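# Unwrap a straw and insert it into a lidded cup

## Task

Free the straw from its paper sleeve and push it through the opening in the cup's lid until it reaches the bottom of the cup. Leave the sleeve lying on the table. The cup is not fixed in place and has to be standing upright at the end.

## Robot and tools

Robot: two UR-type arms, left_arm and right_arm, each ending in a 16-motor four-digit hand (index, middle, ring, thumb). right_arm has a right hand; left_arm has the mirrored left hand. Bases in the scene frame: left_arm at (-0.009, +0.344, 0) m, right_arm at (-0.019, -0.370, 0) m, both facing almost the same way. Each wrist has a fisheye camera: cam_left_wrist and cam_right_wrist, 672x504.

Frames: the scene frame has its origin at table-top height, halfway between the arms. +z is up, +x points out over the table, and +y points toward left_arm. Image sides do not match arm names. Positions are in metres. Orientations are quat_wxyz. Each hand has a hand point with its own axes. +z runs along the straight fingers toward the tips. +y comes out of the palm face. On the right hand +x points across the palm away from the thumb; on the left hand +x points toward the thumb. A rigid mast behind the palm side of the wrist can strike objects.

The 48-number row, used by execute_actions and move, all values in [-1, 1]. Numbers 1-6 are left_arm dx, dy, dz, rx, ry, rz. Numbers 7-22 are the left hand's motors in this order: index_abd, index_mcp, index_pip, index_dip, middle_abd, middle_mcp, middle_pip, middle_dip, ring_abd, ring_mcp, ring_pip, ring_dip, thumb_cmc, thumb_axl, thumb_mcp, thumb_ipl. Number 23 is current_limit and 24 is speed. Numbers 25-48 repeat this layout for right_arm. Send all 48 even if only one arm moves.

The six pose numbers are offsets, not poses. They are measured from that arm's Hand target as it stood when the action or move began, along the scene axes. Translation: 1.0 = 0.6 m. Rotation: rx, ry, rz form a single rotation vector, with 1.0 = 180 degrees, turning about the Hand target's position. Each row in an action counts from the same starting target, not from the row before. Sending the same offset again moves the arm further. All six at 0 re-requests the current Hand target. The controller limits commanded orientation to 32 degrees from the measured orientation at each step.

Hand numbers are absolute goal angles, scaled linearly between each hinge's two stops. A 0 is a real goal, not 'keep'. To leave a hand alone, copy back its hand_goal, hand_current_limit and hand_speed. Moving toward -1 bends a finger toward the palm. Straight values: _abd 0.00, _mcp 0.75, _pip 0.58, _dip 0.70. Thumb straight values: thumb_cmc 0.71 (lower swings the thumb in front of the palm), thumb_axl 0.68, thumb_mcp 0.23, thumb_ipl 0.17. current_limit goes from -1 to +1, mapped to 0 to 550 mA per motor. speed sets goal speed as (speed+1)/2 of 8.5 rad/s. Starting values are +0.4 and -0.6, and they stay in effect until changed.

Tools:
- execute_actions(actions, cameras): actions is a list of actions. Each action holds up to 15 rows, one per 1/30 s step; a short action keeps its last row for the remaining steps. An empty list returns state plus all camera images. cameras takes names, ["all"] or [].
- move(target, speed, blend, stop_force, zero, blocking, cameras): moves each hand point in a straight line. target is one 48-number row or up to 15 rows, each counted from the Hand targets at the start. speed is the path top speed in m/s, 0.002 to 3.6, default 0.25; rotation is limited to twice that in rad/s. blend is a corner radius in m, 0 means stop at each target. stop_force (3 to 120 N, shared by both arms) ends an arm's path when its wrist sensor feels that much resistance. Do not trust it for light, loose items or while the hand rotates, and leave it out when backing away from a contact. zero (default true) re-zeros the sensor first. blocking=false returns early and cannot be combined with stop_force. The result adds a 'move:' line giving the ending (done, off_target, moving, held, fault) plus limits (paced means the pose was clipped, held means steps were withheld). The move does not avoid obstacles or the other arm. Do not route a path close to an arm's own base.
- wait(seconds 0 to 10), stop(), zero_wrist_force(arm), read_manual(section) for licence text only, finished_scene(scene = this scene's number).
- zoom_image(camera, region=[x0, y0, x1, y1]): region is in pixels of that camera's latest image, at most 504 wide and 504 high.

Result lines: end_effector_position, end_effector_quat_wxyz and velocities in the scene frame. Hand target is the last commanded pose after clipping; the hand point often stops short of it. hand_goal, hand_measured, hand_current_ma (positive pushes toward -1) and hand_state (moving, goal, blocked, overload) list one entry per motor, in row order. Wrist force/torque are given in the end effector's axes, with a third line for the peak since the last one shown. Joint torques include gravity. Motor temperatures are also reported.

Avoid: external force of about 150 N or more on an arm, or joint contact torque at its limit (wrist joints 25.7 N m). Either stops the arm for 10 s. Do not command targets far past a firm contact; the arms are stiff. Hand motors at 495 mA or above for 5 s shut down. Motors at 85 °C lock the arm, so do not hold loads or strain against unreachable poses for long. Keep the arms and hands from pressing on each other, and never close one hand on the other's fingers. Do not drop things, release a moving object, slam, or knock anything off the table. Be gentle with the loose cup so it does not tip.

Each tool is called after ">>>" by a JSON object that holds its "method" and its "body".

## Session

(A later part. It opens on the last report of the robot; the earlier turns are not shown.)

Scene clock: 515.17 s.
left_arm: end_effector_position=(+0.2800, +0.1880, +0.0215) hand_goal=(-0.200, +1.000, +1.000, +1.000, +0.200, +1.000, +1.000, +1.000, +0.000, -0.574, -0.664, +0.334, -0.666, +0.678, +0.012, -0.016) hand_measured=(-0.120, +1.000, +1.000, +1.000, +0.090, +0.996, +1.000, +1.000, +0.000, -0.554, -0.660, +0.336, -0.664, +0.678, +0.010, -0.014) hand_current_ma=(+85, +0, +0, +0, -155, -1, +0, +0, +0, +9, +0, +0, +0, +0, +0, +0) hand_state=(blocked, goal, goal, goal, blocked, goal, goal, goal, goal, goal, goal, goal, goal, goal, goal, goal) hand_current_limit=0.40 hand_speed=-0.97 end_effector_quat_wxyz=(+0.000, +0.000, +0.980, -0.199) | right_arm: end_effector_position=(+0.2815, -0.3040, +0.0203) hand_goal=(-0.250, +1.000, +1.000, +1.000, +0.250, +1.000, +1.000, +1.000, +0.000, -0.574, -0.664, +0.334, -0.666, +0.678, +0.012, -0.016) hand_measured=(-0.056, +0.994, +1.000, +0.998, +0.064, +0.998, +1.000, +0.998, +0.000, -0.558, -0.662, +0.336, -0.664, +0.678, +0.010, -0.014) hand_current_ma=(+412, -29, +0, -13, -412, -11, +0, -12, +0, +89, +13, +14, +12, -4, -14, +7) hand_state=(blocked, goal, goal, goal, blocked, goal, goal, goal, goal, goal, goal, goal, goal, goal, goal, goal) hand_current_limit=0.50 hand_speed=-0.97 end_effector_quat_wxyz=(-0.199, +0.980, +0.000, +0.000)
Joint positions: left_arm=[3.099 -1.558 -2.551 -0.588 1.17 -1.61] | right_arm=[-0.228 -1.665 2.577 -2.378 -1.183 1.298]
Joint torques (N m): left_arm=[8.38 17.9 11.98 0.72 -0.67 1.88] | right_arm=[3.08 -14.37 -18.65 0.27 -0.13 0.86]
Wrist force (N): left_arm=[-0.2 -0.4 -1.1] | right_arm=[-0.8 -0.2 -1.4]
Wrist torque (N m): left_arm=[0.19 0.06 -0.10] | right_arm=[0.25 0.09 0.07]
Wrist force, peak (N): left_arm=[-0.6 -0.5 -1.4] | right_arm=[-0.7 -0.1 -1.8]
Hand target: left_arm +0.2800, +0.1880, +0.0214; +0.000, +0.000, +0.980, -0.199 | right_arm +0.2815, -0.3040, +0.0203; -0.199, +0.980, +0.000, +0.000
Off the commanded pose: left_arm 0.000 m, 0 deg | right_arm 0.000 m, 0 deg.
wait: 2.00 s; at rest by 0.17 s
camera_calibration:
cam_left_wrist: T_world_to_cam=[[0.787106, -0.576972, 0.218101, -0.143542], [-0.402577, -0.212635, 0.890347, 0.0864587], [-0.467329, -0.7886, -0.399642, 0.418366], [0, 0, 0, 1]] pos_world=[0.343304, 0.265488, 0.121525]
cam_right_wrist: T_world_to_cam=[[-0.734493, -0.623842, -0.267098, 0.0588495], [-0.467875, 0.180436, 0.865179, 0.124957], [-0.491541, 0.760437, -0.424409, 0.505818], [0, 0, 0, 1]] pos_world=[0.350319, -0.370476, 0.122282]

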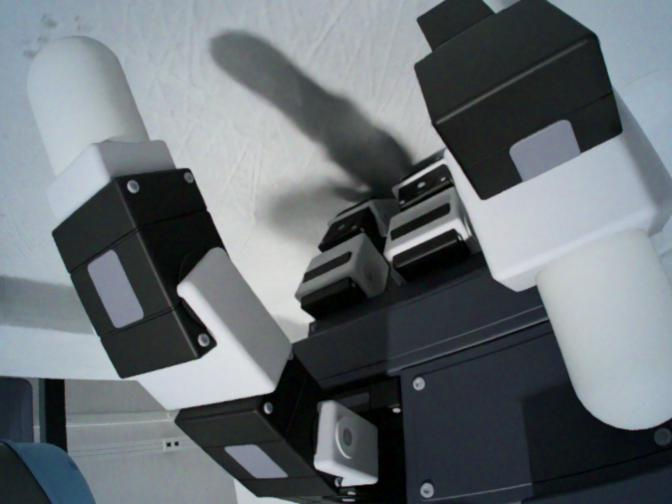

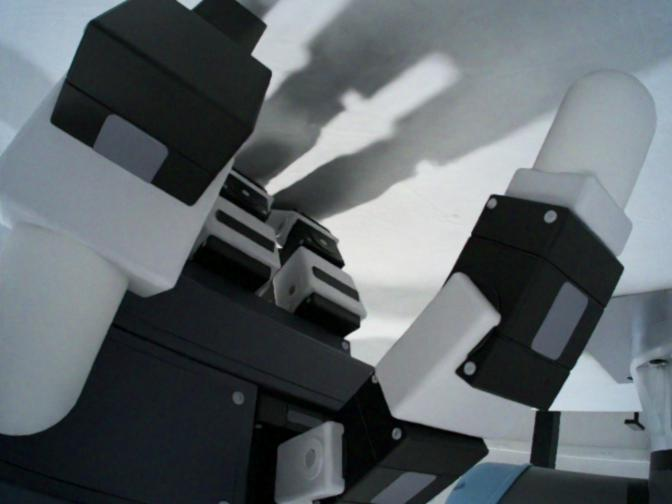

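>>> {"method": "move", "body": {"target": [0,0,0,0,0,0,0.12,1,1,1,-0.12,1,1,1,0,-0.574,-0.664,0.334,-0.666,0.678,0.012,-0.016,0.4,-0.97,0,0,0,0,0,0,-0.25,1,1,1,0.25,1,1,1,0,-0.574,-0.664,0.334,-0.666,0.678,0.012,-0.016,0.5,-0.97], "speed": 0.02}}

>>> {"method": "wait", "body": {"seconds": 1.5}}

>>> {"method": "move", "body": {"target": [[0,0,0.05,0,0,0,0.12,1,1,1,-0.12,1,1,1,0,-0.574,-0.664,0.334,-0.666,0.678,0.012,-0.016,0.4,-0.97,0,0,0,0,0,0,-0.25,1,1,1,0.25,1,1,1,0,-0.574,-0.664,0.334,-0.666,0.678,0.012,-0.016,0.5,-0.97],[0,0.05,0.05,0,0,0,0.12,1,1,1,-0.12,1,1,1,0,-0.574,-0.664,0.334,-0.666,0.678,0.012,-0.016,0.4,-0.97,0,0,0,0,0,0,-0.25,1,1,1,0.25,1,1,1,0,-0.574,-0.664,0.334,-0.666,0.678,0.012,-0.016,0.5,-0.97]], "speed": 0.05, "cameras": ["all"]}}

>>> {"method": "zoom_image", "body": {"camera": "cam_left_wrist", "region": [300, 60, 500, 210]}}

Scene clock: 532.97 s.
left_arm: end_effector_position=(+0.2800, +0.1880, +0.0214) hand_goal=(+0.120, +1.000, +1.000, +1.000, -0.120, +1.000, +1.000, +1.000, +0.000, -0.574, -0.664, +0.334, -0.666, +0.678, +0.012, -0.016) hand_measured=(+0.116, +0.994, +1.000, +1.000, -0.116, +0.994, +1.000, +1.000, +0.000, -0.554, -0.660, +0.336, -0.664, +0.678, +0.010, -0.014) hand_current_ma=(+0, -1, +0, +0, +0, -1, +0, +0, +0, +9, +0, +0, +0, +0, +0, +0) hand_state=(goal, goal, goal, goal, goal, goal, goal, goal, goal, goal, goal, goal, goal, goal, goal, goal) hand_current_limit=0.40 hand_speed=-0.97 end_effector_quat_wxyz=(+0.000, +0.000, +0.980, -0.199) | right_arm: end_effector_position=(+0.2815, -0.3040, +0.0203) hand_goal=(-0.250, +1.000, +1.000, +1.000, +0.250, +1.000, +1.000, +1.000, +0.000, -0.574, -0.664, +0.334, -0.666, +0.678, +0.012, -0.016) hand_measured=(-0.058, +0.996, +1.000, +0.998, +0.072, +1.000, +1.000, +0.998, +0.000, -0.558, -0.662, +0.336, -0.664, +0.678, +0.010, -0.014) hand_current_ma=(+413, -18, +0, -12, -412, -3, +0, -12, +0, +89, +13, +14, +12, -4, -14, +7) hand_state=(blocked, goal, goal, goal, blocked, goal, goal, goal, goal, goal, goal, goal, goal, goal, goal, goal) hand_current_limit=0.50 hand_speed=-0.97 end_effector_quat_wxyz=(-0.199, +0.980, +0.000, +0.000)
Joint positions: left_arm=[3.099 -1.558 -2.551 -0.588 1.17 -1.61] | right_arm=[-0.228 -1.665 2.577 -2.378 -1.183 1.298]
Joint torques (N m): left_arm=[6.45 6.53 7.43 0.91 0.38 1.82] | right_arm=[3.5 -10.66 -8.74 -0.41 -0.44 0.9]
Wrist force (N): left_arm=[-0.4 -0.7 0.7] | right_arm=[-1.1 -0.4 -1.4]
Wrist torque (N m): left_arm=[-0.07 0.08 -0.10] | right_arm=[0.24 0.07 0.03]
Wrist force, peak (N): left_arm=[-0.8 0.5 -1.8] | right_arm=[-0.7 0.2 -2.2]
Hand target: left_arm +0.2800, +0.1880, +0.0214; +0.000, +0.000, +0.980, -0.199 | right_arm +0.2815, -0.3040, +0.0203; -0.199, +0.980, +0.000, +0.000
Off the commanded pose: left_arm 0.000 m, 0 deg | right_arm 0.000 m, 0 deg.
move: done

Scene clock: 534.47 s.
left_arm: end_effector_position=(+0.2800, +0.1880, +0.0214) hand_goal=(+0.120, +1.000, +1.000, +1.000, -0.120, +1.000, +1.000, +1.000, +0.000, -0.574, -0.664, +0.334, -0.666, +0.678, +0.012, -0.016) hand_measured=(+0.116, +0.994, +1.000, +1.000, -0.116, +0.994, +1.000, +1.000, +0.000, -0.554, -0.660, +0.336, -0.664, +0.678, +0.010, -0.014) hand_current_ma=(+0, -1, +0, +0, +0, -1, +0, +0, +0, +9, +0, +0, +0, +0, +0, +0) hand_state=(goal, goal, goal, goal, goal, goal, goal, goal, goal, goal, goal, goal, goal, goal, goal, goal) hand_current_limit=0.40 hand_speed=-0.97 end_effector_quat_wxyz=(+0.000, +0.000, +0.980, -0.199) | right_arm: end_effector_position=(+0.2815, -0.3040, +0.0203) hand_goal=(-0.250, +1.000, +1.000, +1.000, +0.250, +1.000, +1.000, +1.000, +0.000, -0.574, -0.664, +0.334, -0.666, +0.678, +0.012, -0.016) hand_measured=(-0.058, +0.996, +1.000, +0.998, +0.072, +1.000, +1.000, +0.998, +0.000, -0.558, -0.662, +0.336, -0.664, +0.678, +0.010, -0.014) hand_current_ma=(+412, -18, +0, -12, -412, -3, +0, -12, +0, +89, +13, +14, +12, -4, -14, +7) hand_state=(blocked, goal, goal, goal, blocked, goal, goal, goal, goal, goal, goal, goal, goal, goal, goal, goal) hand_current_limit=0.50 hand_speed=-0.97 end_effector_quat_wxyz=(-0.199, +0.980, +0.000, +0.000)
Joint positions: left_arm=[3.099 -1.558 -2.551 -0.588 1.17 -1.61] | right_arm=[-0.228 -1.665 2.577 -2.378 -1.183 1.298]
Joint torques (N m): left_arm=[5.93 6.3 6.49 0.97 0.37 1.73] | right_arm=[3.88 -9.79 -8.8 -0.42 -0.19 0.92]
Wrist force (N): left_arm=[-0.3 -0.3 0.5] | right_arm=[-1.2 -0.1 -1.3]
Wrist torque (N m): left_arm=[0.00 0.06 -0.10] | right_arm=[0.27 0.08 0.04]
Wrist force, peak (N): left_arm=[-0.4 -0.7 0.8] | right_arm=[-1.2 -0.3 -1.7]
Hand target: left_arm +0.2800, +0.1880, +0.0214; +0.000, +0.000, +0.980, -0.199 | right_arm +0.2815, -0.3040, +0.0203; -0.199, +0.980, +0.000, +0.000
Off the commanded pose: left_arm 0.000 m, 0 deg | right_arm 0.000 m, 0 deg.
wait: 1.50 s; at rest by 0.17 s

Scene clock: 536.63 s.
left_arm: end_effector_position=(+0.2800, +0.2179, +0.0514) hand_goal=(+0.120, +1.000, +1.000, +1.000, -0.120, +1.000, +1.000, +1.000, +0.000, -0.574, -0.664, +0.334, -0.666, +0.678, +0.012, -0.016) hand_measured=(+0.116, +0.994, +1.000, +1.000, -0.116, +0.994, +1.000, +1.000, +0.000, -0.554, -0.660, +0.336, -0.664, +0.678, +0.010, -0.014) hand_current_ma=(+0, -1, +0, +0, +0, -1, +0, +0, +0, +9, +0, +0, +0, +0, +0, +0) hand_state=(goal, goal, goal, goal, goal, goal, goal, goal, goal, goal, goal, goal, goal, goal, goal, goal) hand_current_limit=0.40 hand_speed=-0.97 end_effector_quat_wxyz=(+0.000, +0.000, +0.980, -0.199) | right_arm: end_effector_position=(+0.2815, -0.3040, +0.0203) hand_goal=(-0.250, +1.000, +1.000, +1.000, +0.250, +1.000, +1.000, +1.000, +0.000, -0.574, -0.664, +0.334, -0.666, +0.678, +0.012, -0.016) hand_measured=(-0.066, +0.998, +1.000, +0.998, +0.072, +0.998, +1.000, +0.998, +0.000, -0.558, -0.662, +0.336, -0.664, +0.678, +0.010, -0.014) hand_current_ma=(+412, -7, +0, -9, -412, -8, +0, -10, +0, +89, +13, +14, +12, -4, -14, +7) hand_state=(blocked, goal, goal, goal, blocked, goal, goal, goal, goal, goal, goal, goal, goal, goal, goal, goal) hand_current_limit=0.50 hand_speed=-0.97 end_effector_quat_wxyz=(-0.199, +0.980, +0.000, +0.000)
Joint positions: left_arm=[3.195 -1.414 -2.536 -0.787 1.17 -1.505] | right_arm=[-0.228 -1.665 2.577 -2.378 -1.183 1.298]
Joint torques (N m): left_arm=[9 22.22 7.48 0.34 -1.97 2.04] | right_arm=[4.32 -7.03 -9.41 -0.59 -0.27 0.88]
Wrist force (N): left_arm=[-0.2 -0.3 0.8] | right_arm=[-1.2 -0.6 -1.2]
Wrist torque (N m): left_arm=[-0.03 0.08 -0.09] | right_arm=[0.23 0.09 0.03]
Wrist force, peak (N): left_arm=[-0.2 -0.4 1.1] | right_arm=[-1.5 -0.1 -1.2]
Hand target: left_arm +0.2800, +0.2180, +0.0514; +0.000, +0.000, +0.980, -0.199 | right_arm +0.2815, -0.3040, +0.0203; -0.199, +0.980, +0.000, +0.000
Off the commanded pose: left_arm 0.000 m, 0 deg | right_arm 0.000 m, 0 deg.
move: done
camera_calibration:
cam_left_wrist: T_world_to_cam=[[0.787106, -0.576972, 0.218101, -0.132833], [-0.402577, -0.212635, 0.890347, 0.0661061], [-0.467329, -0.7886, -0.399642, 0.453935], [0, 0, 0, 1]] pos_world=[0.343304, 0.295388, 0.151525]
cam_right_wrist: T_world_to_cam=[[-0.734493, -0.623842, -0.267098, 0.0588495], [-0.467875, 0.180436, 0.865179, 0.124957], [-0.491541, 0.760437, -0.424409, 0.505818], [0, 0, 0, 1]] pos_world=[0.350319, -0.370476, 0.122282]

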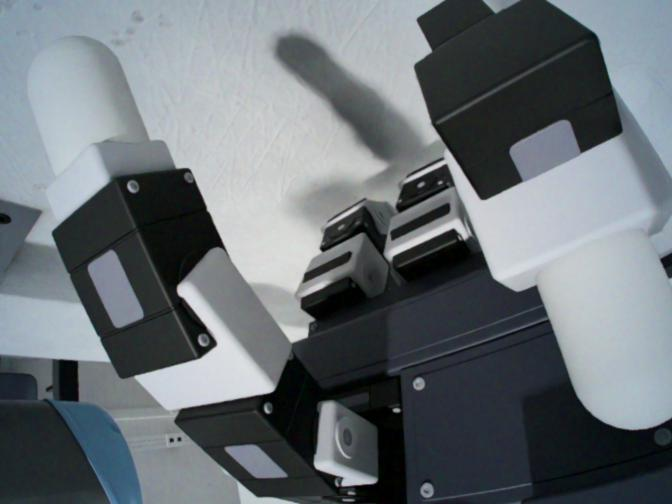

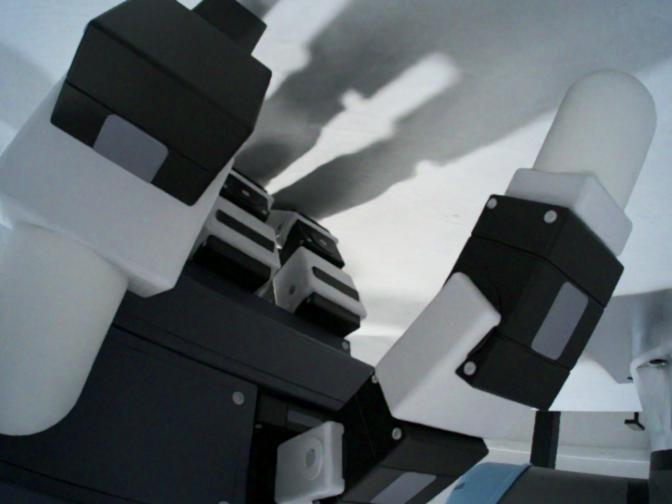

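Scaled by 2.520 from the camera's 672x504 image, which has a finer 960x720 frame.

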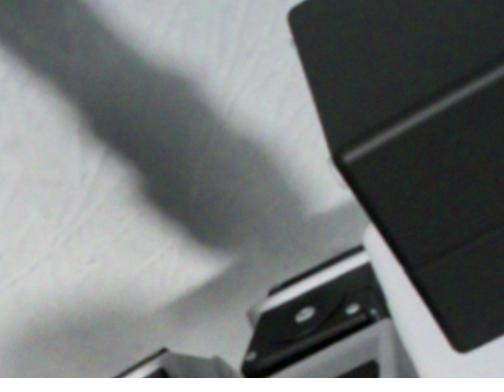

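>>> {"method": "move", "body": {"target": [0,0,0.12,0,0,0,0.12,1,1,1,-0.12,1,1,1,0,-0.574,-0.664,0.334,-0.666,0.678,0.012,-0.016,0.4,-0.97,0,0,0,0,0,0,-0.25,1,1,1,0.25,1,1,1,0,-0.574,-0.664,0.334,-0.666,0.678,0.012,-0.016,0.5,-0.97], "speed": 0.08, "cameras": ["all"]}}

>>> {"method": "zoom_image", "body": {"camera": "cam_left_wrist", "region": [250, 0, 530, 210]}}

Scene clock: 548.30 s.
left_arm: end_effector_position=(+0.2800, +0.2180, +0.1234) hand_goal=(+0.120, +1.000, +1.000, +1.000, -0.120, +1.000, +1.000, +1.000, +0.000, -0.574, -0.664, +0.334, -0.666, +0.678, +0.012, -0.016) hand_measured=(+0.116, +0.994, +1.000, +1.000, -0.116, +0.994, +1.000, +1.000, +0.000, -0.554, -0.660, +0.336, -0.664, +0.678, +0.010, -0.014) hand_current_ma=(+0, -1, +0, +0, +0, -1, +0, +0, +0, +9, +0, +0, +0, +0, +0, +0) hand_state=(goal, goal, goal, goal, goal, goal, goal, goal, goal, goal, goal, goal, goal, goal, goal, goal) hand_current_limit=0.40 hand_speed=-0.97 end_effector_quat_wxyz=(+0.000, +0.000, +0.980, -0.199) | right_arm: end_effector_position=(+0.2815, -0.3040, +0.0203) hand_goal=(-0.250, +1.000, +1.000, +1.000, +0.250, +1.000, +1.000, +1.000, +0.000, -0.574, -0.664, +0.334, -0.666, +0.678, +0.012, -0.016) hand_measured=(-0.066, +0.998, +1.000, +0.998, +0.072, +0.998, +1.000, +0.998, +0.000, -0.558, -0.662, +0.336, -0.664, +0.678, +0.010, -0.014) hand_current_ma=(+412, -7, +0, -9, -412, -8, +0, -10, +0, +89, +13, +14, +12, -4, -14, +7) hand_state=(blocked, goal, goal, goal, blocked, goal, goal, goal, goal, goal, goal, goal, goal, goal, goal, goal) hand_current_limit=0.50 hand_speed=-0.97 end_effector_quat_wxyz=(-0.199, +0.980, +0.000, +0.000)
Joint positions: left_arm=[3.195 -1.245 -2.416 -1.077 1.17 -1.505] | right_arm=[-0.228 -1.665 2.577 -2.378 -1.183 1.298]
Joint torques (N m): left_arm=[8.14 17.24 27.02 0.61 -2.11 2.17] | right_arm=[4.69 -4.38 -8.95 -1.03 -0.45 0.83]
Wrist force (N): left_arm=[-0.2 -0.4 0.5] | right_arm=[-0.9 -0.3 -1.0]
Wrist torque (N m): left_arm=[-0.03 0.09 -0.10] | right_arm=[0.25 0.04 0.06]
Wrist force, peak (N): left_arm=[0.0 -0.5 1.1] | right_arm=[-1.3 -0.4 -1.4]
Hand target: left_arm +0.2800, +0.2180, +0.1234; +0.000, +0.000, +0.980, -0.199 | right_arm +0.2815, -0.3040, +0.0203; -0.199, +0.980, +0.000, +0.000
Off the commanded pose: left_arm 0.000 m, 0 deg | right_arm 0.000 m, 0 deg.
move: done
camera_calibration:
cam_left_wrist: T_world_to_cam=[[0.787106, -0.576972, 0.218101, -0.148457], [-0.402577, -0.212635, 0.890347, 0.00211141], [-0.467329, -0.7886, -0.399642, 0.482748], [0, 0, 0, 1]] pos_world=[0.343304, 0.295488, 0.223425]
cam_right_wrist: T_world_to_cam=[[-0.734506, -0.623822, -0.26711, 0.058863], [-0.467834, 0.18037, 0.865216, 0.124914], [-0.491561, 0.760469, -0.424328, 0.505827], [0, 0, 0, 1]] pos_world=[0.350319, -0.370477, 0.122282]

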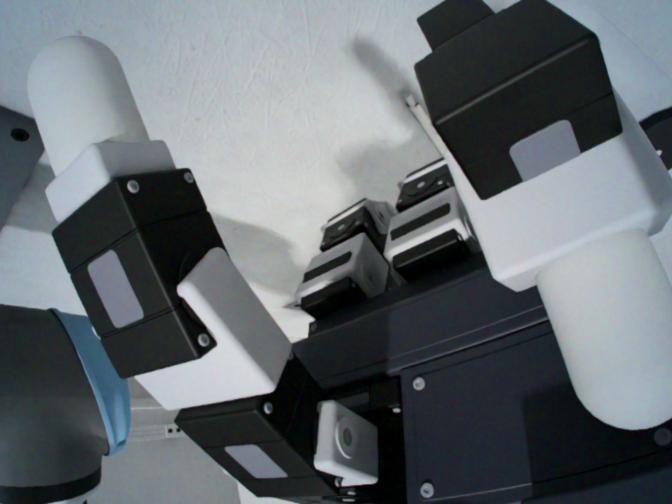

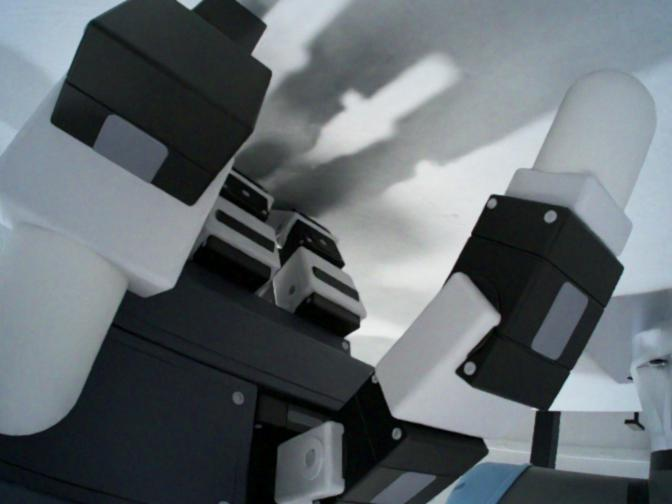

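Scaled by 1.800 from the camera's 672x504 image, which has a finer 960x720 frame.

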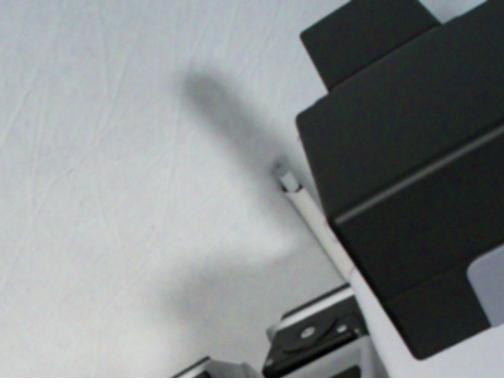

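>>> {"method": "move", "body": {"target": [0.0505,-0.0507,-0.1223,0,0,-0.0239,0.12,1,1,1,-0.12,1,1,1,0,-0.574,-0.664,0.334,-0.666,0.678,0.012,-0.016,0.4,-0.97,0,0,0,0,0,0,-0.25,1,1,1,0.25,1,1,1,0,-0.574,-0.664,0.334,-0.666,0.678,0.012,-0.016,0.5,-0.97], "speed": 0.08, "cameras": ["all"]}}

>>> {"method": "zoom_image", "body": {"camera": "cam_left_wrist", "region": [320, 80, 470, 220]}}

Scene clock: 574.00 s.
left_arm: end_effector_position=(+0.3103, +0.1876, +0.0502) hand_goal=(+0.120, +1.000, +1.000, +1.000, -0.120, +1.000, +1.000, +1.000, +0.000, -0.574, -0.664, +0.334, -0.666, +0.678, +0.012, -0.016) hand_measured=(+0.116, +0.994, +1.000, +1.000, -0.116, +0.994, +1.000, +1.000, +0.000, -0.554, -0.660, +0.336, -0.664, +0.678, +0.010, -0.014) hand_current_ma=(+0, -1, +0, +0, +0, -1, +0, +0, +0, +9, +0, +0, +0, +0, +0, +0) hand_state=(goal, goal, goal, goal, goal, goal, goal, goal, goal, goal, goal, goal, goal, goal, goal, goal) hand_current_limit=0.40 hand_speed=-0.97 end_effector_quat_wxyz=(-0.007, +0.037, +0.979, -0.199) | right_arm: end_effector_position=(+0.2815, -0.3040, +0.0203) hand_goal=(-0.250, +1.000, +1.000, +1.000, +0.250, +1.000, +1.000, +1.000, +0.000, -0.574, -0.664, +0.334, -0.666, +0.678, +0.012, -0.016) hand_measured=(-0.066, +0.998, +1.000, +0.998, +0.072, +0.998, +1.000, +0.998, +0.000, -0.558, -0.662, +0.336, -0.664, +0.678, +0.010, -0.014) hand_current_ma=(+413, -7, +0, -9, -412, -8, +0, -10, +0, +89, +13, +14, +12, -4, -14, +7) hand_state=(blocked, goal, goal, goal, blocked, goal, goal, goal, goal, goal, goal, goal, goal, goal, goal, goal) hand_current_limit=0.50 hand_speed=-0.97 end_effector_quat_wxyz=(-0.199, +0.980, +0.000, +0.000)
Joint positions: left_arm=[3.096 -1.537 -2.441 -0.75 1.17 -1.532] | right_arm=[-0.228 -1.665 2.577 -2.378 -1.183 1.298]
Joint torques (N m): left_arm=[-7.89 4.88 24.24 4.81 0.72 -2.33] | right_arm=[4.12 -4.32 -8.45 -1.48 -0.36 0.65]
Wrist force (N): left_arm=[0.0 -0.6 0.8] | right_arm=[-1.0 -0.3 -1.2]
Wrist torque (N m): left_arm=[-0.07 0.07 0.03] | right_arm=[0.26 0.06 0.05]
Wrist force, peak (N): left_arm=[0.1 -0.8 1.0] | right_arm=[-1.4 -0.5 -1.2]
Hand target: left_arm +0.3103, +0.1876, +0.0501; -0.007, +0.037, +0.979, -0.199 | right_arm +0.2815, -0.3040, +0.0203; -0.199, +0.980, +0.000, +0.000
Off the commanded pose: left_arm 0.000 m, 0 deg | right_arm 0.000 m, 0 deg.
move: done
camera_calibration:
cam_left_wrist: T_world_to_cam=[[0.741646, -0.634327, 0.218152, -0.148936], [-0.417422, -0.18185, 0.890331, 0.071815], [-0.52509, -0.751372, -0.39965, 0.454582], [0, 0, 0, 1]] pos_world=[0.379131, 0.260146, 0.150225]
cam_right_wrist: T_world_to_cam=[[-0.734506, -0.623822, -0.26711, 0.058863], [-0.467834, 0.18037, 0.865216, 0.124914], [-0.491561, 0.760469, -0.424328, 0.505827], [0, 0, 0, 1]] pos_world=[0.350319, -0.370477, 0.122282]

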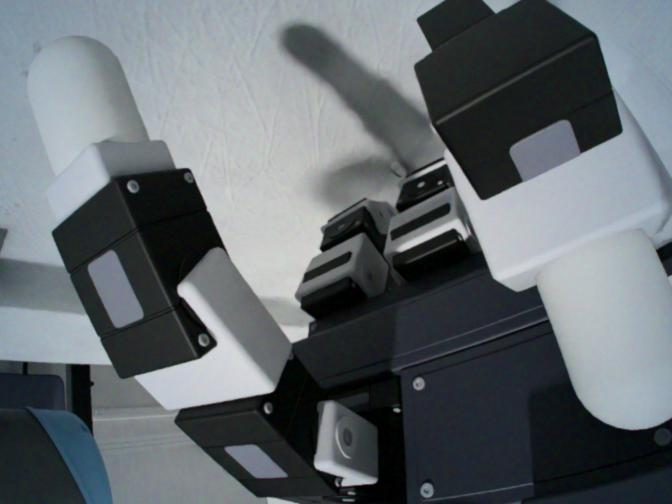

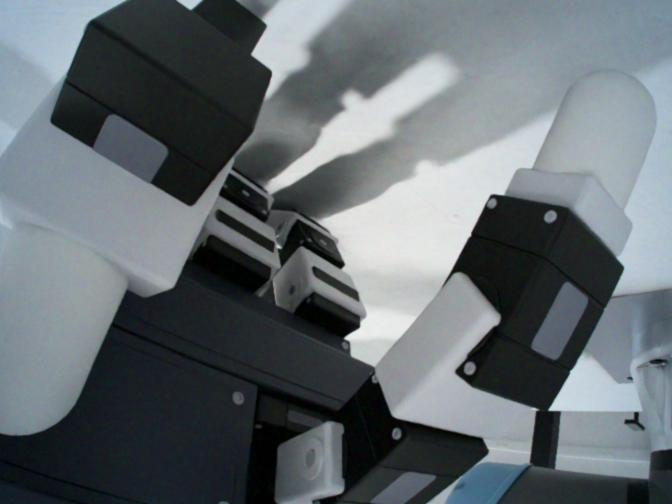

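Scaled by 3.360 from the camera's 672x504 image, which has a finer 960x720 frame.

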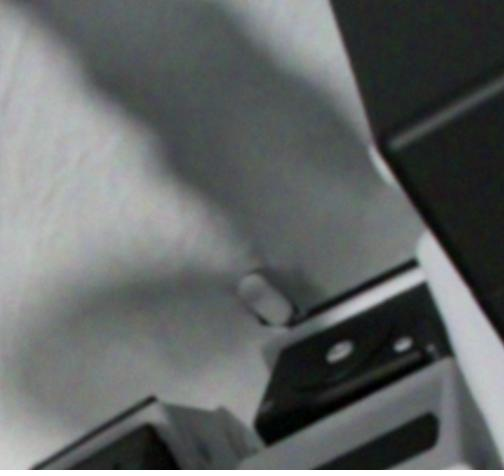

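>>> {"method": "move", "body": {"target": [-0.0058,0,-0.03,0,0,0,0.12,1,1,1,-0.12,1,1,1,0,-0.574,-0.664,0.334,-0.666,0.678,0.012,-0.016,0.4,-0.97,0,0,0,0,0,0,-0.25,1,1,1,0.25,1,1,1,0,-0.574,-0.664,0.334,-0.666,0.678,0.012,-0.016,0.5,-0.97], "speed": 0.05, "cameras": ["cam_left_wrist"]}}

>>> {"method": "zoom_image", "body": {"camera": "cam_left_wrist", "region": [320, 130, 470, 270]}}

>>> {"method": "move", "body": {"target": [0,0,-0.0225,0,0,0,0.12,1,1,1,-0.12,1,1,1,0,-0.574,-0.664,0.334,-0.666,0.678,0.012,-0.016,0.4,-0.97,0,0,0,0,0,0,-0.25,1,1,1,0.25,1,1,1,0,-0.574,-0.664,0.334,-0.666,0.678,0.012,-0.016,0.5,-0.97], "speed": 0.006, "stop_force": 3, "cameras": ["cam_left_wrist"]}}

>>> {"method": "zoom_image", "body": {"camera": "cam_left_wrist", "region": [300, 150, 450, 290]}}

Scene clock: 586.57 s.
left_arm: end_effector_position=(+0.3068, +0.1876, +0.0322) hand_goal=(+0.120, +1.000, +1.000, +1.000, -0.120, +1.000, +1.000, +1.000, +0.000, -0.574, -0.664, +0.334, -0.666, +0.678, +0.012, -0.016) hand_measured=(+0.116, +0.994, +1.000, +1.000, -0.116, +0.994, +1.000, +1.000, +0.000, -0.554, -0.660, +0.336, -0.664, +0.678, +0.010, -0.014) hand_current_ma=(+0, -1, +0, +0, +0, -1, +0, +0, +0, +9, +0, +0, +0, +0, +0, +0) hand_state=(goal, goal, goal, goal, goal, goal, goal, goal, goal, goal, goal, goal, goal, goal, goal, goal) hand_current_limit=0.40 hand_speed=-0.97 end_effector_quat_wxyz=(-0.007, +0.037, +0.979, -0.199) | right_arm: end_effector_position=(+0.2815, -0.3040, +0.0203) hand_goal=(-0.250, +1.000, +1.000, +1.000, +0.250, +1.000, +1.000, +1.000, +0.000, -0.574, -0.664, +0.334, -0.666, +0.678, +0.012, -0.016) hand_measured=(-0.066, +0.998, +1.000, +0.998, +0.072, +0.998, +1.000, +0.998, +0.000, -0.558, -0.662, +0.336, -0.664, +0.678, +0.010, -0.014) hand_current_ma=(+413, -7, +0, -9, -412, -8, +0, -10, +0, +89, +13, +14, +12, -4, -14, +7) hand_state=(blocked, goal, goal, goal, blocked, goal, goal, goal, goal, goal, goal, goal, goal, goal, goal, goal) hand_current_limit=0.50 hand_speed=-0.97 end_effector_quat_wxyz=(-0.199, +0.980, +0.000, +0.000)
Joint positions: left_arm=[3.095 -1.58 -2.47 -0.677 1.17 -1.532] | right_arm=[-0.228 -1.665 2.577 -2.378 -1.183 1.298]
Joint torques (N m): left_arm=[-8.69 5.8 5.71 4.87 -0.98 -2.53] | right_arm=[4.99 -4.6 -9.29 -1.91 -0.33 0.51]
Wrist force (N): left_arm=[-0.3 -0.4 1.0] | right_arm=[-1.3 -0.5 -1.2]
Wrist torque (N m): left_arm=[-0.06 0.10 -0.01] | right_arm=[0.24 0.10 0.02]
Wrist force, peak (N): left_arm=[0.0 -0.6 1.2] | right_arm=[-1.3 -0.4 -1.5]
Hand target: left_arm +0.3068, +0.1876, +0.0321; -0.007, +0.037, +0.979, -0.199 | right_arm +0.2815, -0.3040, +0.0203; -0.199, +0.980, +0.000, +0.000
Off the commanded pose: left_arm 0.000 m, 0 deg | right_arm 0.000 m, 0 deg.
move: done
camera_calibration:
cam_left_wrist: T_world_to_cam=[[0.741607, -0.634382, 0.218122, -0.142455], [-0.4174, -0.181818, 0.890348, 0.0864035], [-0.525162, -0.751333, -0.399629, 0.445617], [0, 0, 0, 1]] pos_world=[0.375732, 0.260145, 0.132225]
Images, in order (width x height): cam_left_wrist 672x504.

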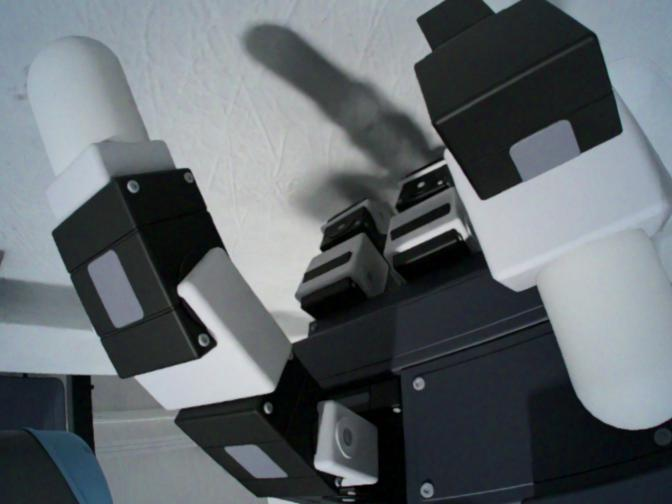

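Scaled by 3.360 from the camera's 672x504 image, which has a finer 960x720 frame.

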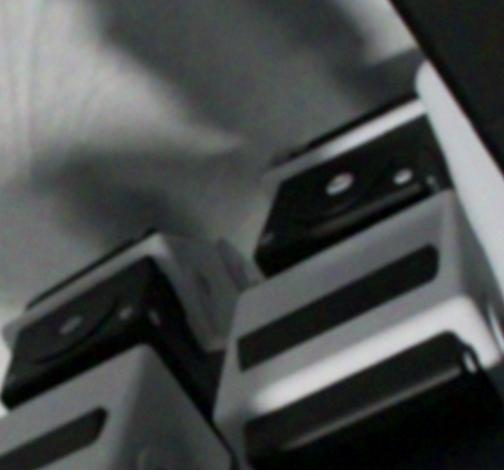

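Scene clock: 589.87 s.
left_arm: end_effector_position=(+0.3068, +0.1876, +0.0198) hand_goal=(+0.120, +1.000, +1.000, +1.000, -0.120, +1.000, +1.000, +1.000, +0.000, -0.574, -0.664, +0.334, -0.666, +0.678, +0.012, -0.016) hand_measured=(+0.116, +1.000, +1.000, +1.000, -0.118, +1.000, +1.000, +1.000, +0.000, -0.554, -0.660, +0.336, -0.664, +0.678, +0.010, -0.014) hand_current_ma=(+0, +0, +0, +0, +0, +0, +0, +0, +0, +9, +0, +0, +0, +0, +0, +0) hand_state=(goal, goal, goal, goal, goal, goal, goal, goal, goal, goal, goal, goal, goal, goal, goal, goal) hand_current_limit=0.40 hand_speed=-0.97 end_effector_quat_wxyz=(-0.007, +0.037, +0.979, -0.199) | right_arm: end_effector_position=(+0.2815, -0.3040, +0.0203) hand_goal=(-0.250, +1.000, +1.000, +1.000, +0.250, +1.000, +1.000, +1.000, +0.000, -0.574, -0.664, +0.334, -0.666, +0.678, +0.012, -0.016) hand_measured=(-0.066, +0.998, +1.000, +0.998, +0.072, +0.998, +1.000, +0.998, +0.000, -0.558, -0.662, +0.336, -0.664, +0.678, +0.010, -0.014) hand_current_ma=(+413, -7, +0, -9, -412, -8, +0, -10, +0, +89, +13, +14, +12, -4, -14, +7) hand_state=(blocked, goal, goal, goal, blocked, goal, goal, goal, goal, goal, goal, goal, goal, goal, goal, goal) hand_current_limit=0.50 hand_speed=-0.97 end_effector_quat_wxyz=(-0.199, +0.980, +0.000, +0.000)
Joint positions: left_arm=[3.095 -1.618 -2.483 -0.626 1.17 -1.532] | right_arm=[-0.228 -1.665 2.577 -2.378 -1.183 1.298]
Joint torques (N m): left_arm=[-5.6 25.81 21.49 0.45 0.65 -0.5] | right_arm=[5.63 -4.71 -8.08 -2.14 -0.31 0.72]
Wrist force (N): left_arm=[-0.4 -0.6 -1.3] | right_arm=[-1.3 -0.2 -1.2]
Wrist torque (N m): left_arm=[0.24 0.09 -0.03] | right_arm=[0.28 0.09 0.03]
Wrist force, peak (N): left_arm=[-0.4 -0.9 -4.9] | right_arm=[-1.4 -0.3 -1.3]
Hand target: left_arm +0.3068, +0.1876, +0.0198; -0.007, +0.037, +0.979, -0.199 (not the last commanded pose) | right_arm +0.2815, -0.3040, +0.0203; -0.199, +0.980, +0.000, +0.000
Off the commanded pose: left_arm 0.001 m, 0 deg | right_arm 0.000 m, 0 deg.
move: contact (left_arm)
camera_calibration:
cam_left_wrist: T_world_to_cam=[[0.741607, -0.634382, 0.218122, -0.139772], [-0.4174, -0.181818, 0.890348, 0.0973548], [-0.525162, -0.751333, -0.399629, 0.440701], [0, 0, 0, 1]] pos_world=[0.375732, 0.260145, 0.119925]
Images, in order (width x height): cam_left_wrist 672x504.

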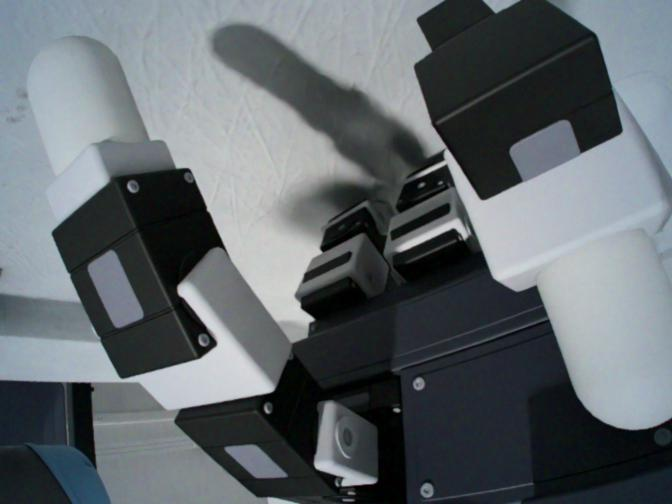

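Scaled by 3.360 from the camera's 672x504 image, which has a finer 960x720 frame.

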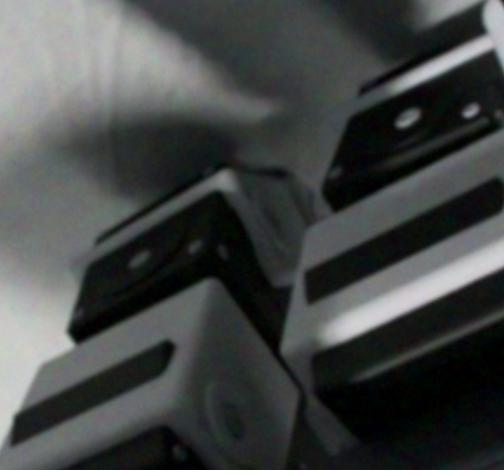

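>>> {"method": "move", "body": {"target": [0,0,0.001,0,0,0,0.12,1,1,1,-0.12,1,1,1,0,-0.574,-0.664,0.334,-0.666,0.678,0.012,-0.016,0.4,-0.97,0,0,0,0,0,0,-0.25,1,1,1,0.25,1,1,1,0,-0.574,-0.664,0.334,-0.666,0.678,0.012,-0.016,0.5,-0.97], "speed": 0.01}}

>>> {"method": "move", "body": {"target": [0,0,0,0,0,0,-0.2,1,1,1,0.2,1,1,1,0,-0.574,-0.664,0.334,-0.666,0.678,0.012,-0.016,0.4,-0.97,0,0,0,0,0,0,-0.25,1,1,1,0.25,1,1,1,0,-0.574,-0.664,0.334,-0.666,0.678,0.012,-0.016,0.5,-0.97], "speed": 0.02}}

>>> {"method": "wait", "body": {"seconds": 2, "cameras": ["all"]}}

Scene clock: 597.03 s.
left_arm: end_effector_position=(+0.3068, +0.1876, +0.0204) hand_goal=(+0.120, +1.000, +1.000, +1.000, -0.120, +1.000, +1.000, +1.000, +0.000, -0.574, -0.664, +0.334, -0.666, +0.678, +0.012, -0.016) hand_measured=(+0.116, +0.996, +1.000, +1.000, -0.118, +0.996, +1.000, +1.000, +0.000, -0.554, -0.660, +0.336, -0.664, +0.678, +0.010, -0.014) hand_current_ma=(+0, +0, +0, +0, +0, +0, +0, +0, +0, +9, +0, +0, +0, +0, +0, +0) hand_state=(goal, goal, goal, goal, goal, goal, goal, goal, goal, goal, goal, goal, goal, goal, goal, goal) hand_current_limit=0.40 hand_speed=-0.97 end_effector_quat_wxyz=(-0.007, +0.037, +0.979, -0.199) | right_arm: end_effector_position=(+0.2815, -0.3040, +0.0203) hand_goal=(-0.250, +1.000, +1.000, +1.000, +0.250, +1.000, +1.000, +1.000, +0.000, -0.574, -0.664, +0.334, -0.666, +0.678, +0.012, -0.016) hand_measured=(-0.066, +0.998, +1.000, +0.998, +0.072, +0.998, +1.000, +0.998, +0.000, -0.558, -0.662, +0.336, -0.664, +0.678, +0.010, -0.014) hand_current_ma=(+413, -7, +0, -9, -412, -8, +0, -10, +0, +89, +13, +14, +12, -4, -14, +7) hand_state=(blocked, goal, goal, goal, blocked, goal, goal, goal, goal, goal, goal, goal, goal, goal, goal, goal) hand_current_limit=0.50 hand_speed=-0.97 end_effector_quat_wxyz=(-0.199, +0.980, +0.000, +0.000)
Joint positions: left_arm=[3.095 -1.616 -2.482 -0.629 1.17 -1.532] | right_arm=[-0.228 -1.665 2.577 -2.378 -1.183 1.298]
Joint torques (N m): left_arm=[-5.77 25.56 22.68 0.52 0.72 -0.72] | right_arm=[4.75 -5.57 -7.78 -2.66 -0.26 0.58]
Wrist force (N): left_arm=[-0.1 -0.7 0.5] | right_arm=[-1.3 -0.3 -1.1]
Wrist torque (N m): left_arm=[-0.01 0.07 0.01] | right_arm=[0.25 0.09 0.03]
Wrist force, peak (N): left_arm=[-0.2 -0.8 -1.9] | right_arm=[-1.4 -0.5 -1.2]
Hand target: left_arm +0.3068, +0.1876, +0.0204; -0.007, +0.037, +0.979, -0.199 | right_arm +0.2815, -0.3040, +0.0203; -0.199, +0.980, +0.000, +0.000
Off the commanded pose: left_arm 0.000 m, 0 deg | right_arm 0.000 m, 0 deg.
move: done

Scene clock: 598.90 s.
left_arm: end_effector_position=(+0.3068, +0.1876, +0.0204) hand_goal=(-0.200, +1.000, +1.000, +1.000, +0.200, +1.000, +1.000, +1.000, +0.000, -0.574, -0.664, +0.334, -0.666, +0.678, +0.012, -0.016) hand_measured=(-0.062, +0.994, +1.000, +1.000, +0.054, +0.994, +1.000, +1.000, +0.000, -0.554, -0.660, +0.336, -0.664, +0.678, +0.010, -0.014) hand_current_ma=(+24, -1, +0, +0, -36, -1, +0, +0, +0, +9, +0, +0, +0, +0, +0, +0) hand_state=(moving, goal, goal, goal, moving, goal, goal, goal, goal, goal, goal, goal, goal, goal, goal, goal) hand_current_limit=0.40 hand_speed=-0.97 end_effector_quat_wxyz=(-0.007, +0.037, +0.979, -0.199) | right_arm: end_effector_position=(+0.2815, -0.3040, +0.0203) hand_goal=(-0.250, +1.000, +1.000, +1.000, +0.250, +1.000, +1.000, +1.000, +0.000, -0.574, -0.664, +0.334, -0.666, +0.678, +0.012, -0.016) hand_measured=(-0.066, +0.998, +1.000, +0.998, +0.072, +0.998, +1.000, +0.998, +0.000, -0.558, -0.662, +0.336, -0.664, +0.678, +0.010, -0.014) hand_current_ma=(+413, -6, +0, -9, -412, -8, +0, -9, +0, +89, +13, +14, +12, -4, -14, +7) hand_state=(blocked, goal, goal, goal, blocked, goal, goal, goal, goal, goal, goal, goal, goal, goal, goal, goal) hand_current_limit=0.50 hand_speed=-0.97 end_effector_quat_wxyz=(-0.199, +0.980, +0.000, +0.000)
Joint positions: left_arm=[3.095 -1.616 -2.482 -0.629 1.17 -1.532] | right_arm=[-0.228 -1.665 2.577 -2.378 -1.183 1.298]
Joint torques (N m): left_arm=[-5.33 27.37 20.89 0.58 0.61 -0.77] | right_arm=[5.2 -5.37 -9.44 -2.65 -0.45 0.74]
Wrist force (N): left_arm=[-0.2 -0.9 1.0] | right_arm=[-1.2 -0.3 -0.9]
Wrist torque (N m): left_arm=[-0.05 0.08 0.00] | right_arm=[0.29 0.08 0.04]
Wrist force, peak (N): left_arm=[-0.2 -0.9 1.0] | right_arm=[-1.4 -0.4 -1.4]
Hand target: left_arm +0.3068, +0.1876, +0.0204; -0.007, +0.037, +0.979, -0.199 | right_arm +0.2815, -0.3040, +0.0203; -0.199, +0.980, +0.000, +0.000
Off the commanded pose: left_arm 0.000 m, 0 deg | right_arm 0.000 m, 0 deg.
move: done

Scene clock: 600.90 s.
left_arm: end_effector_position=(+0.3068, +0.1876, +0.0204) hand_goal=(-0.200, +1.000, +1.000, +1.000, +0.200, +1.000, +1.000, +1.000, +0.000, -0.574, -0.664, +0.334, -0.666, +0.678, +0.012, -0.016) hand_measured=(-0.074, +0.994, +1.000, +1.000, +0.056, +0.994, +1.000, +1.000, +0.000, -0.554, -0.660, +0.336, -0.664, +0.678, +0.010, -0.014) hand_current_ma=(+198, -1, +0, +0, -254, -1, +0, +0, +0, +9, +0, +0, +0, +0, +0, +0) hand_state=(blocked, goal, goal, goal, blocked, goal, goal, goal, goal, goal, goal, goal, goal, goal, goal, goal) hand_current_limit=0.40 hand_speed=-0.97 end_effector_quat_wxyz=(-0.007, +0.037, +0.979, -0.199) | right_arm: end_effector_position=(+0.2815, -0.3040, +0.0203) hand_goal=(-0.250, +1.000, +1.000, +1.000, +0.250, +1.000, +1.000, +1.000, +0.000, -0.574, -0.664, +0.334, -0.666, +0.678, +0.012, -0.016) hand_measured=(-0.066, +1.000, +1.000, +0.998, +0.072, +0.998, +1.000, +0.998, +0.000, -0.558, -0.662, +0.336, -0.664, +0.678, +0.010, -0.014) hand_current_ma=(+413, -5, +0, -9, -412, -8, +0, -9, +0, +89, +13, +14, +12, -4, -14, +7) hand_state=(blocked, goal, goal, goal, blocked, goal, goal, goal, goal, goal, goal, goal, goal, goal, goal, goal) hand_current_limit=0.50 hand_speed=-0.97 end_effector_quat_wxyz=(-0.199, +0.980, +0.000, +0.000)
Joint positions: left_arm=[3.095 -1.616 -2.482 -0.629 1.17 -1.532] | right_arm=[-0.228 -1.665 2.577 -2.378 -1.183 1.298]
Joint torques (N m): left_arm=[-6.49 26.58 20.51 0.78 0.59 -0.92] | right_arm=[5.25 -9.75 -8.75 -2.9 -0.4 0.75]
Wrist force (N): left_arm=[-0.3 -1.3 1.1] | right_arm=[-1.1 -0.7 -1.0]
Wrist torque (N m): left_arm=[-0.08 0.10 -0.01] | right_arm=[0.26 0.10 0.06]
Wrist force, peak (N): left_arm=[-0.1 -1.3 1.2] | right_arm=[-1.3 -0.4 -1.2]
Hand target: left_arm +0.3068, +0.1876, +0.0204; -0.007, +0.037, +0.979, -0.199 | right_arm +0.2815, -0.3040, +0.0203; -0.199, +0.980, +0.000, +0.000
Off the commanded pose: left_arm 0.000 m, 0 deg | right_arm 0.000 m, 0 deg.
wait: 2.00 s; at rest by 0.17 s
camera_calibration:
cam_left_wrist: T_world_to_cam=[[0.741607, -0.634382, 0.218122, -0.139903], [-0.4174, -0.181818, 0.890348, 0.0968206], [-0.525162, -0.751333, -0.399629, 0.440941], [0, 0, 0, 1]] pos_world=[0.375732, 0.260145, 0.120525]
cam_right_wrist: T_world_to_cam=[[-0.734506, -0.623822, -0.26711, 0.058863], [-0.467834, 0.18037, 0.865216, 0.124914], [-0.491561, 0.760469, -0.424328, 0.505827], [0, 0, 0, 1]] pos_world=[0.350319, -0.370477, 0.122282]

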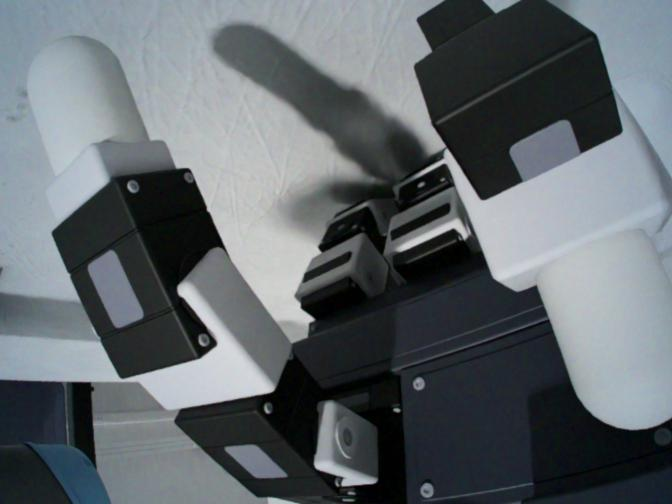

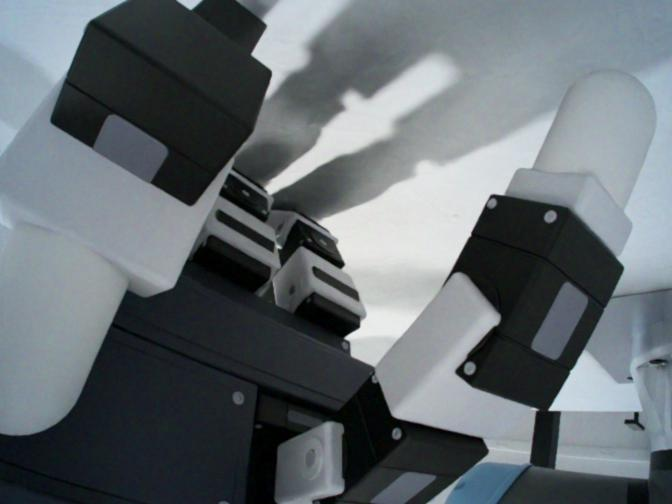

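>>> {"method": "move", "body": {"target": [0,0,0,0,0,0,-0.25,1,1,1,0.25,1,1,1,0,-0.574,-0.664,0.334,-0.666,0.678,0.012,-0.016,0.5,-0.97,0,0,0,0,0,0,-0.25,1,1,1,0.25,1,1,1,0,-0.574,-0.664,0.334,-0.666,0.678,0.012,-0.016,0.5,-0.97], "speed": 0.02}}

>>> {"method": "move", "body": {"target": [0,0,0.0003,0,0,0,-0.25,1,1,1,0.25,1,1,1,0,-0.574,-0.664,0.334,-0.666,0.678,0.012,-0.016,0.5,-0.97,-0.0008,-0.0133,0.0005,0,0,0,-0.25,1,1,1,0.25,1,1,1,0,-0.574,-0.664,0.334,-0.666,0.678,0.012,-0.016,0.5,-0.97], "speed": 0.01, "cameras": ["all"]}}

Scene clock: 609.70 s.
left_arm: end_effector_position=(+0.3068, +0.1876, +0.0204) hand_goal=(-0.250, +1.000, +1.000, +1.000, +0.250, +1.000, +1.000, +1.000, +0.000, -0.574, -0.664, +0.334, -0.666, +0.678, +0.012, -0.016) hand_measured=(-0.080, +0.994, +1.000, +1.000, +0.058, +0.994, +1.000, +1.000, +0.000, -0.554, -0.660, +0.336, -0.664, +0.678, +0.010, -0.014) hand_current_ma=(+351, -1, +0, +0, -412, -1, +0, +0, +0, +9, +0, +0, +0, +0, +0, +0) hand_state=(blocked, goal, goal, goal, blocked, goal, goal, goal, goal, goal, goal, goal, goal, goal, goal, goal) hand_current_limit=0.50 hand_speed=-0.97 end_effector_quat_wxyz=(-0.007, +0.037, +0.979, -0.199) | right_arm: end_effector_position=(+0.2815, -0.3040, +0.0203) hand_goal=(-0.250, +1.000, +1.000, +1.000, +0.250, +1.000, +1.000, +1.000, +0.000, -0.574, -0.664, +0.334, -0.666, +0.678, +0.012, -0.016) hand_measured=(-0.068, +1.000, +1.000, +0.998, +0.072, +0.998, +1.000, +0.998, +0.000, -0.558, -0.662, +0.336, -0.664, +0.678, +0.010, -0.014) hand_current_ma=(+412, -3, +0, -9, -412, -8, +0, -9, +0, +89, +13, +14, +12, -4, -14, +7) hand_state=(blocked, goal, goal, goal, blocked, goal, goal, goal, goal, goal, goal, goal, goal, goal, goal, goal) hand_current_limit=0.50 hand_speed=-0.97 end_effector_quat_wxyz=(-0.199, +0.980, +0.000, +0.000)
Joint positions: left_arm=[3.095 -1.616 -2.482 -0.629 1.17 -1.532] | right_arm=[-0.228 -1.665 2.577 -2.378 -1.183 1.298]
Joint torques (N m): left_arm=[-5.12 26.82 15.83 1.21 0.5 -0.76] | right_arm=[4.92 -15.7 -8.48 -3.18 -0.45 0.51]
Wrist force (N): left_arm=[-0.4 -1.2 0.8] | right_arm=[-1.1 -0.7 -0.8]
Wrist torque (N m): left_arm=[-0.05 0.10 -0.02] | right_arm=[0.23 0.10 0.05]
Wrist force, peak (N): left_arm=[-0.2 -1.6 0.9] | right_arm=[-1.1 -1.0 -1.1]
Hand target: left_arm +0.3068, +0.1876, +0.0204; -0.007, +0.037, +0.979, -0.199 | right_arm +0.2815, -0.3040, +0.0203; -0.199, +0.980, +0.000, +0.000
Off the commanded pose: left_arm 0.000 m, 0 deg | right_arm 0.000 m, 0 deg.
move: done

Scene clock: 610.87 s.
left_arm: end_effector_position=(+0.3068, +0.1876, +0.0206) hand_goal=(-0.250, +1.000, +1.000, +1.000, +0.250, +1.000, +1.000, +1.000, +0.000, -0.574, -0.664, +0.334, -0.666, +0.678, +0.012, -0.016) hand_measured=(-0.080, +1.000, +1.000, +1.000, +0.058, +1.000, +1.000, +1.000, +0.000, -0.554, -0.660, +0.336, -0.664, +0.678, +0.010, -0.014) hand_current_ma=(+348, +0, +0, +0, -412, +0, +0, +0, +0, +9, +0, +0, +0, +0, +0, +0) hand_state=(blocked, goal, goal, goal, blocked, goal, goal, goal, goal, goal, goal, goal, goal, goal, goal, goal) hand_current_limit=0.50 hand_speed=-0.97 end_effector_quat_wxyz=(-0.007, +0.037, +0.979, -0.199) | right_arm: end_effector_position=(+0.2810, -0.3118, +0.0206) hand_goal=(-0.250, +1.000, +1.000, +1.000, +0.250, +1.000, +1.000, +1.000, +0.000, -0.574, -0.664, +0.334, -0.666, +0.678, +0.012, -0.016) hand_measured=(-0.086, +1.000, +1.000, +1.000, +0.072, +1.000, +1.000, +1.000, +0.000, -0.558, -0.662, +0.336, -0.664, +0.678, +0.010, -0.014) hand_current_ma=(+413, +0, +0, +0, -412, -1, +0, -1, +0, +89, +13, +14, +12, -4, -14, +7) hand_state=(blocked, goal, goal, goal, blocked, goal, goal, goal, goal, goal, goal, goal, goal, goal, goal, goal) hand_current_limit=0.50 hand_speed=-0.97 end_effector_quat_wxyz=(-0.199, +0.980, +0.000, +0.000)
Joint positions: left_arm=[3.095 -1.615 -2.482 -0.63 1.17 -1.532] | right_arm=[-0.254 -1.674 2.579 -2.361 -1.186 1.271]
Joint torques (N m): left_arm=[-5.83 26.42 21.19 0.49 0.58 -0.69] | right_arm=[-10.79 -16.89 -6.98 0.67 -1.56 -1.91]
Wrist force (N): left_arm=[-0.4 -3.7 2.1] | right_arm=[-0.4 -3.1 0.3]
Wrist torque (N m): left_arm=[-0.13 0.10 0.00] | right_arm=[0.23 0.14 0.13]
Wrist force, peak (N): left_arm=[-0.4 -3.7 2.1] | right_arm=[-0.4 -3.4 -0.3]
Hand target: left_arm +0.3068, +0.1876, +0.0206; -0.007, +0.037, +0.979, -0.199 | right_arm +0.2810, -0.3119, +0.0206; -0.199, +0.980, +0.000, +0.000
Off the commanded pose: left_arm 0.000 m, 0 deg | right_arm 0.000 m, 0 deg.
move: done
camera_calibration:
cam_left_wrist: T_world_to_cam=[[0.741607, -0.634382, 0.218122, -0.139946], [-0.4174, -0.181818, 0.890348, 0.0966425], [-0.525162, -0.751333, -0.399629, 0.441021], [0, 0, 0, 1]] pos_world=[0.375732, 0.260145, 0.120725]
cam_right_wrist: T_world_to_cam=[[-0.734522, -0.62383, -0.267045, 0.0536781], [-0.46783, 0.180474, 0.865196, 0.125955], [-0.491541, 0.760437, -0.424409, 0.511588], [0, 0, 0, 1]] pos_world=[0.349819, -0.378276, 0.122482]

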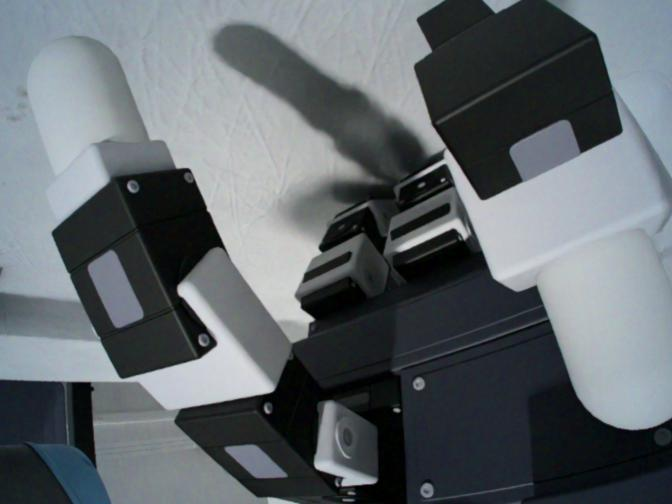

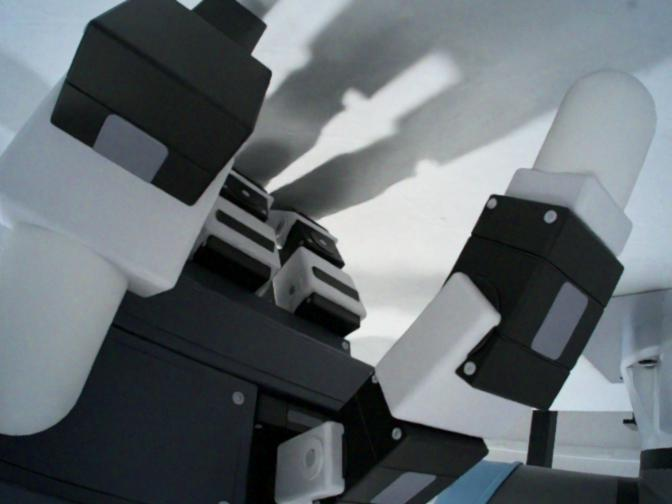

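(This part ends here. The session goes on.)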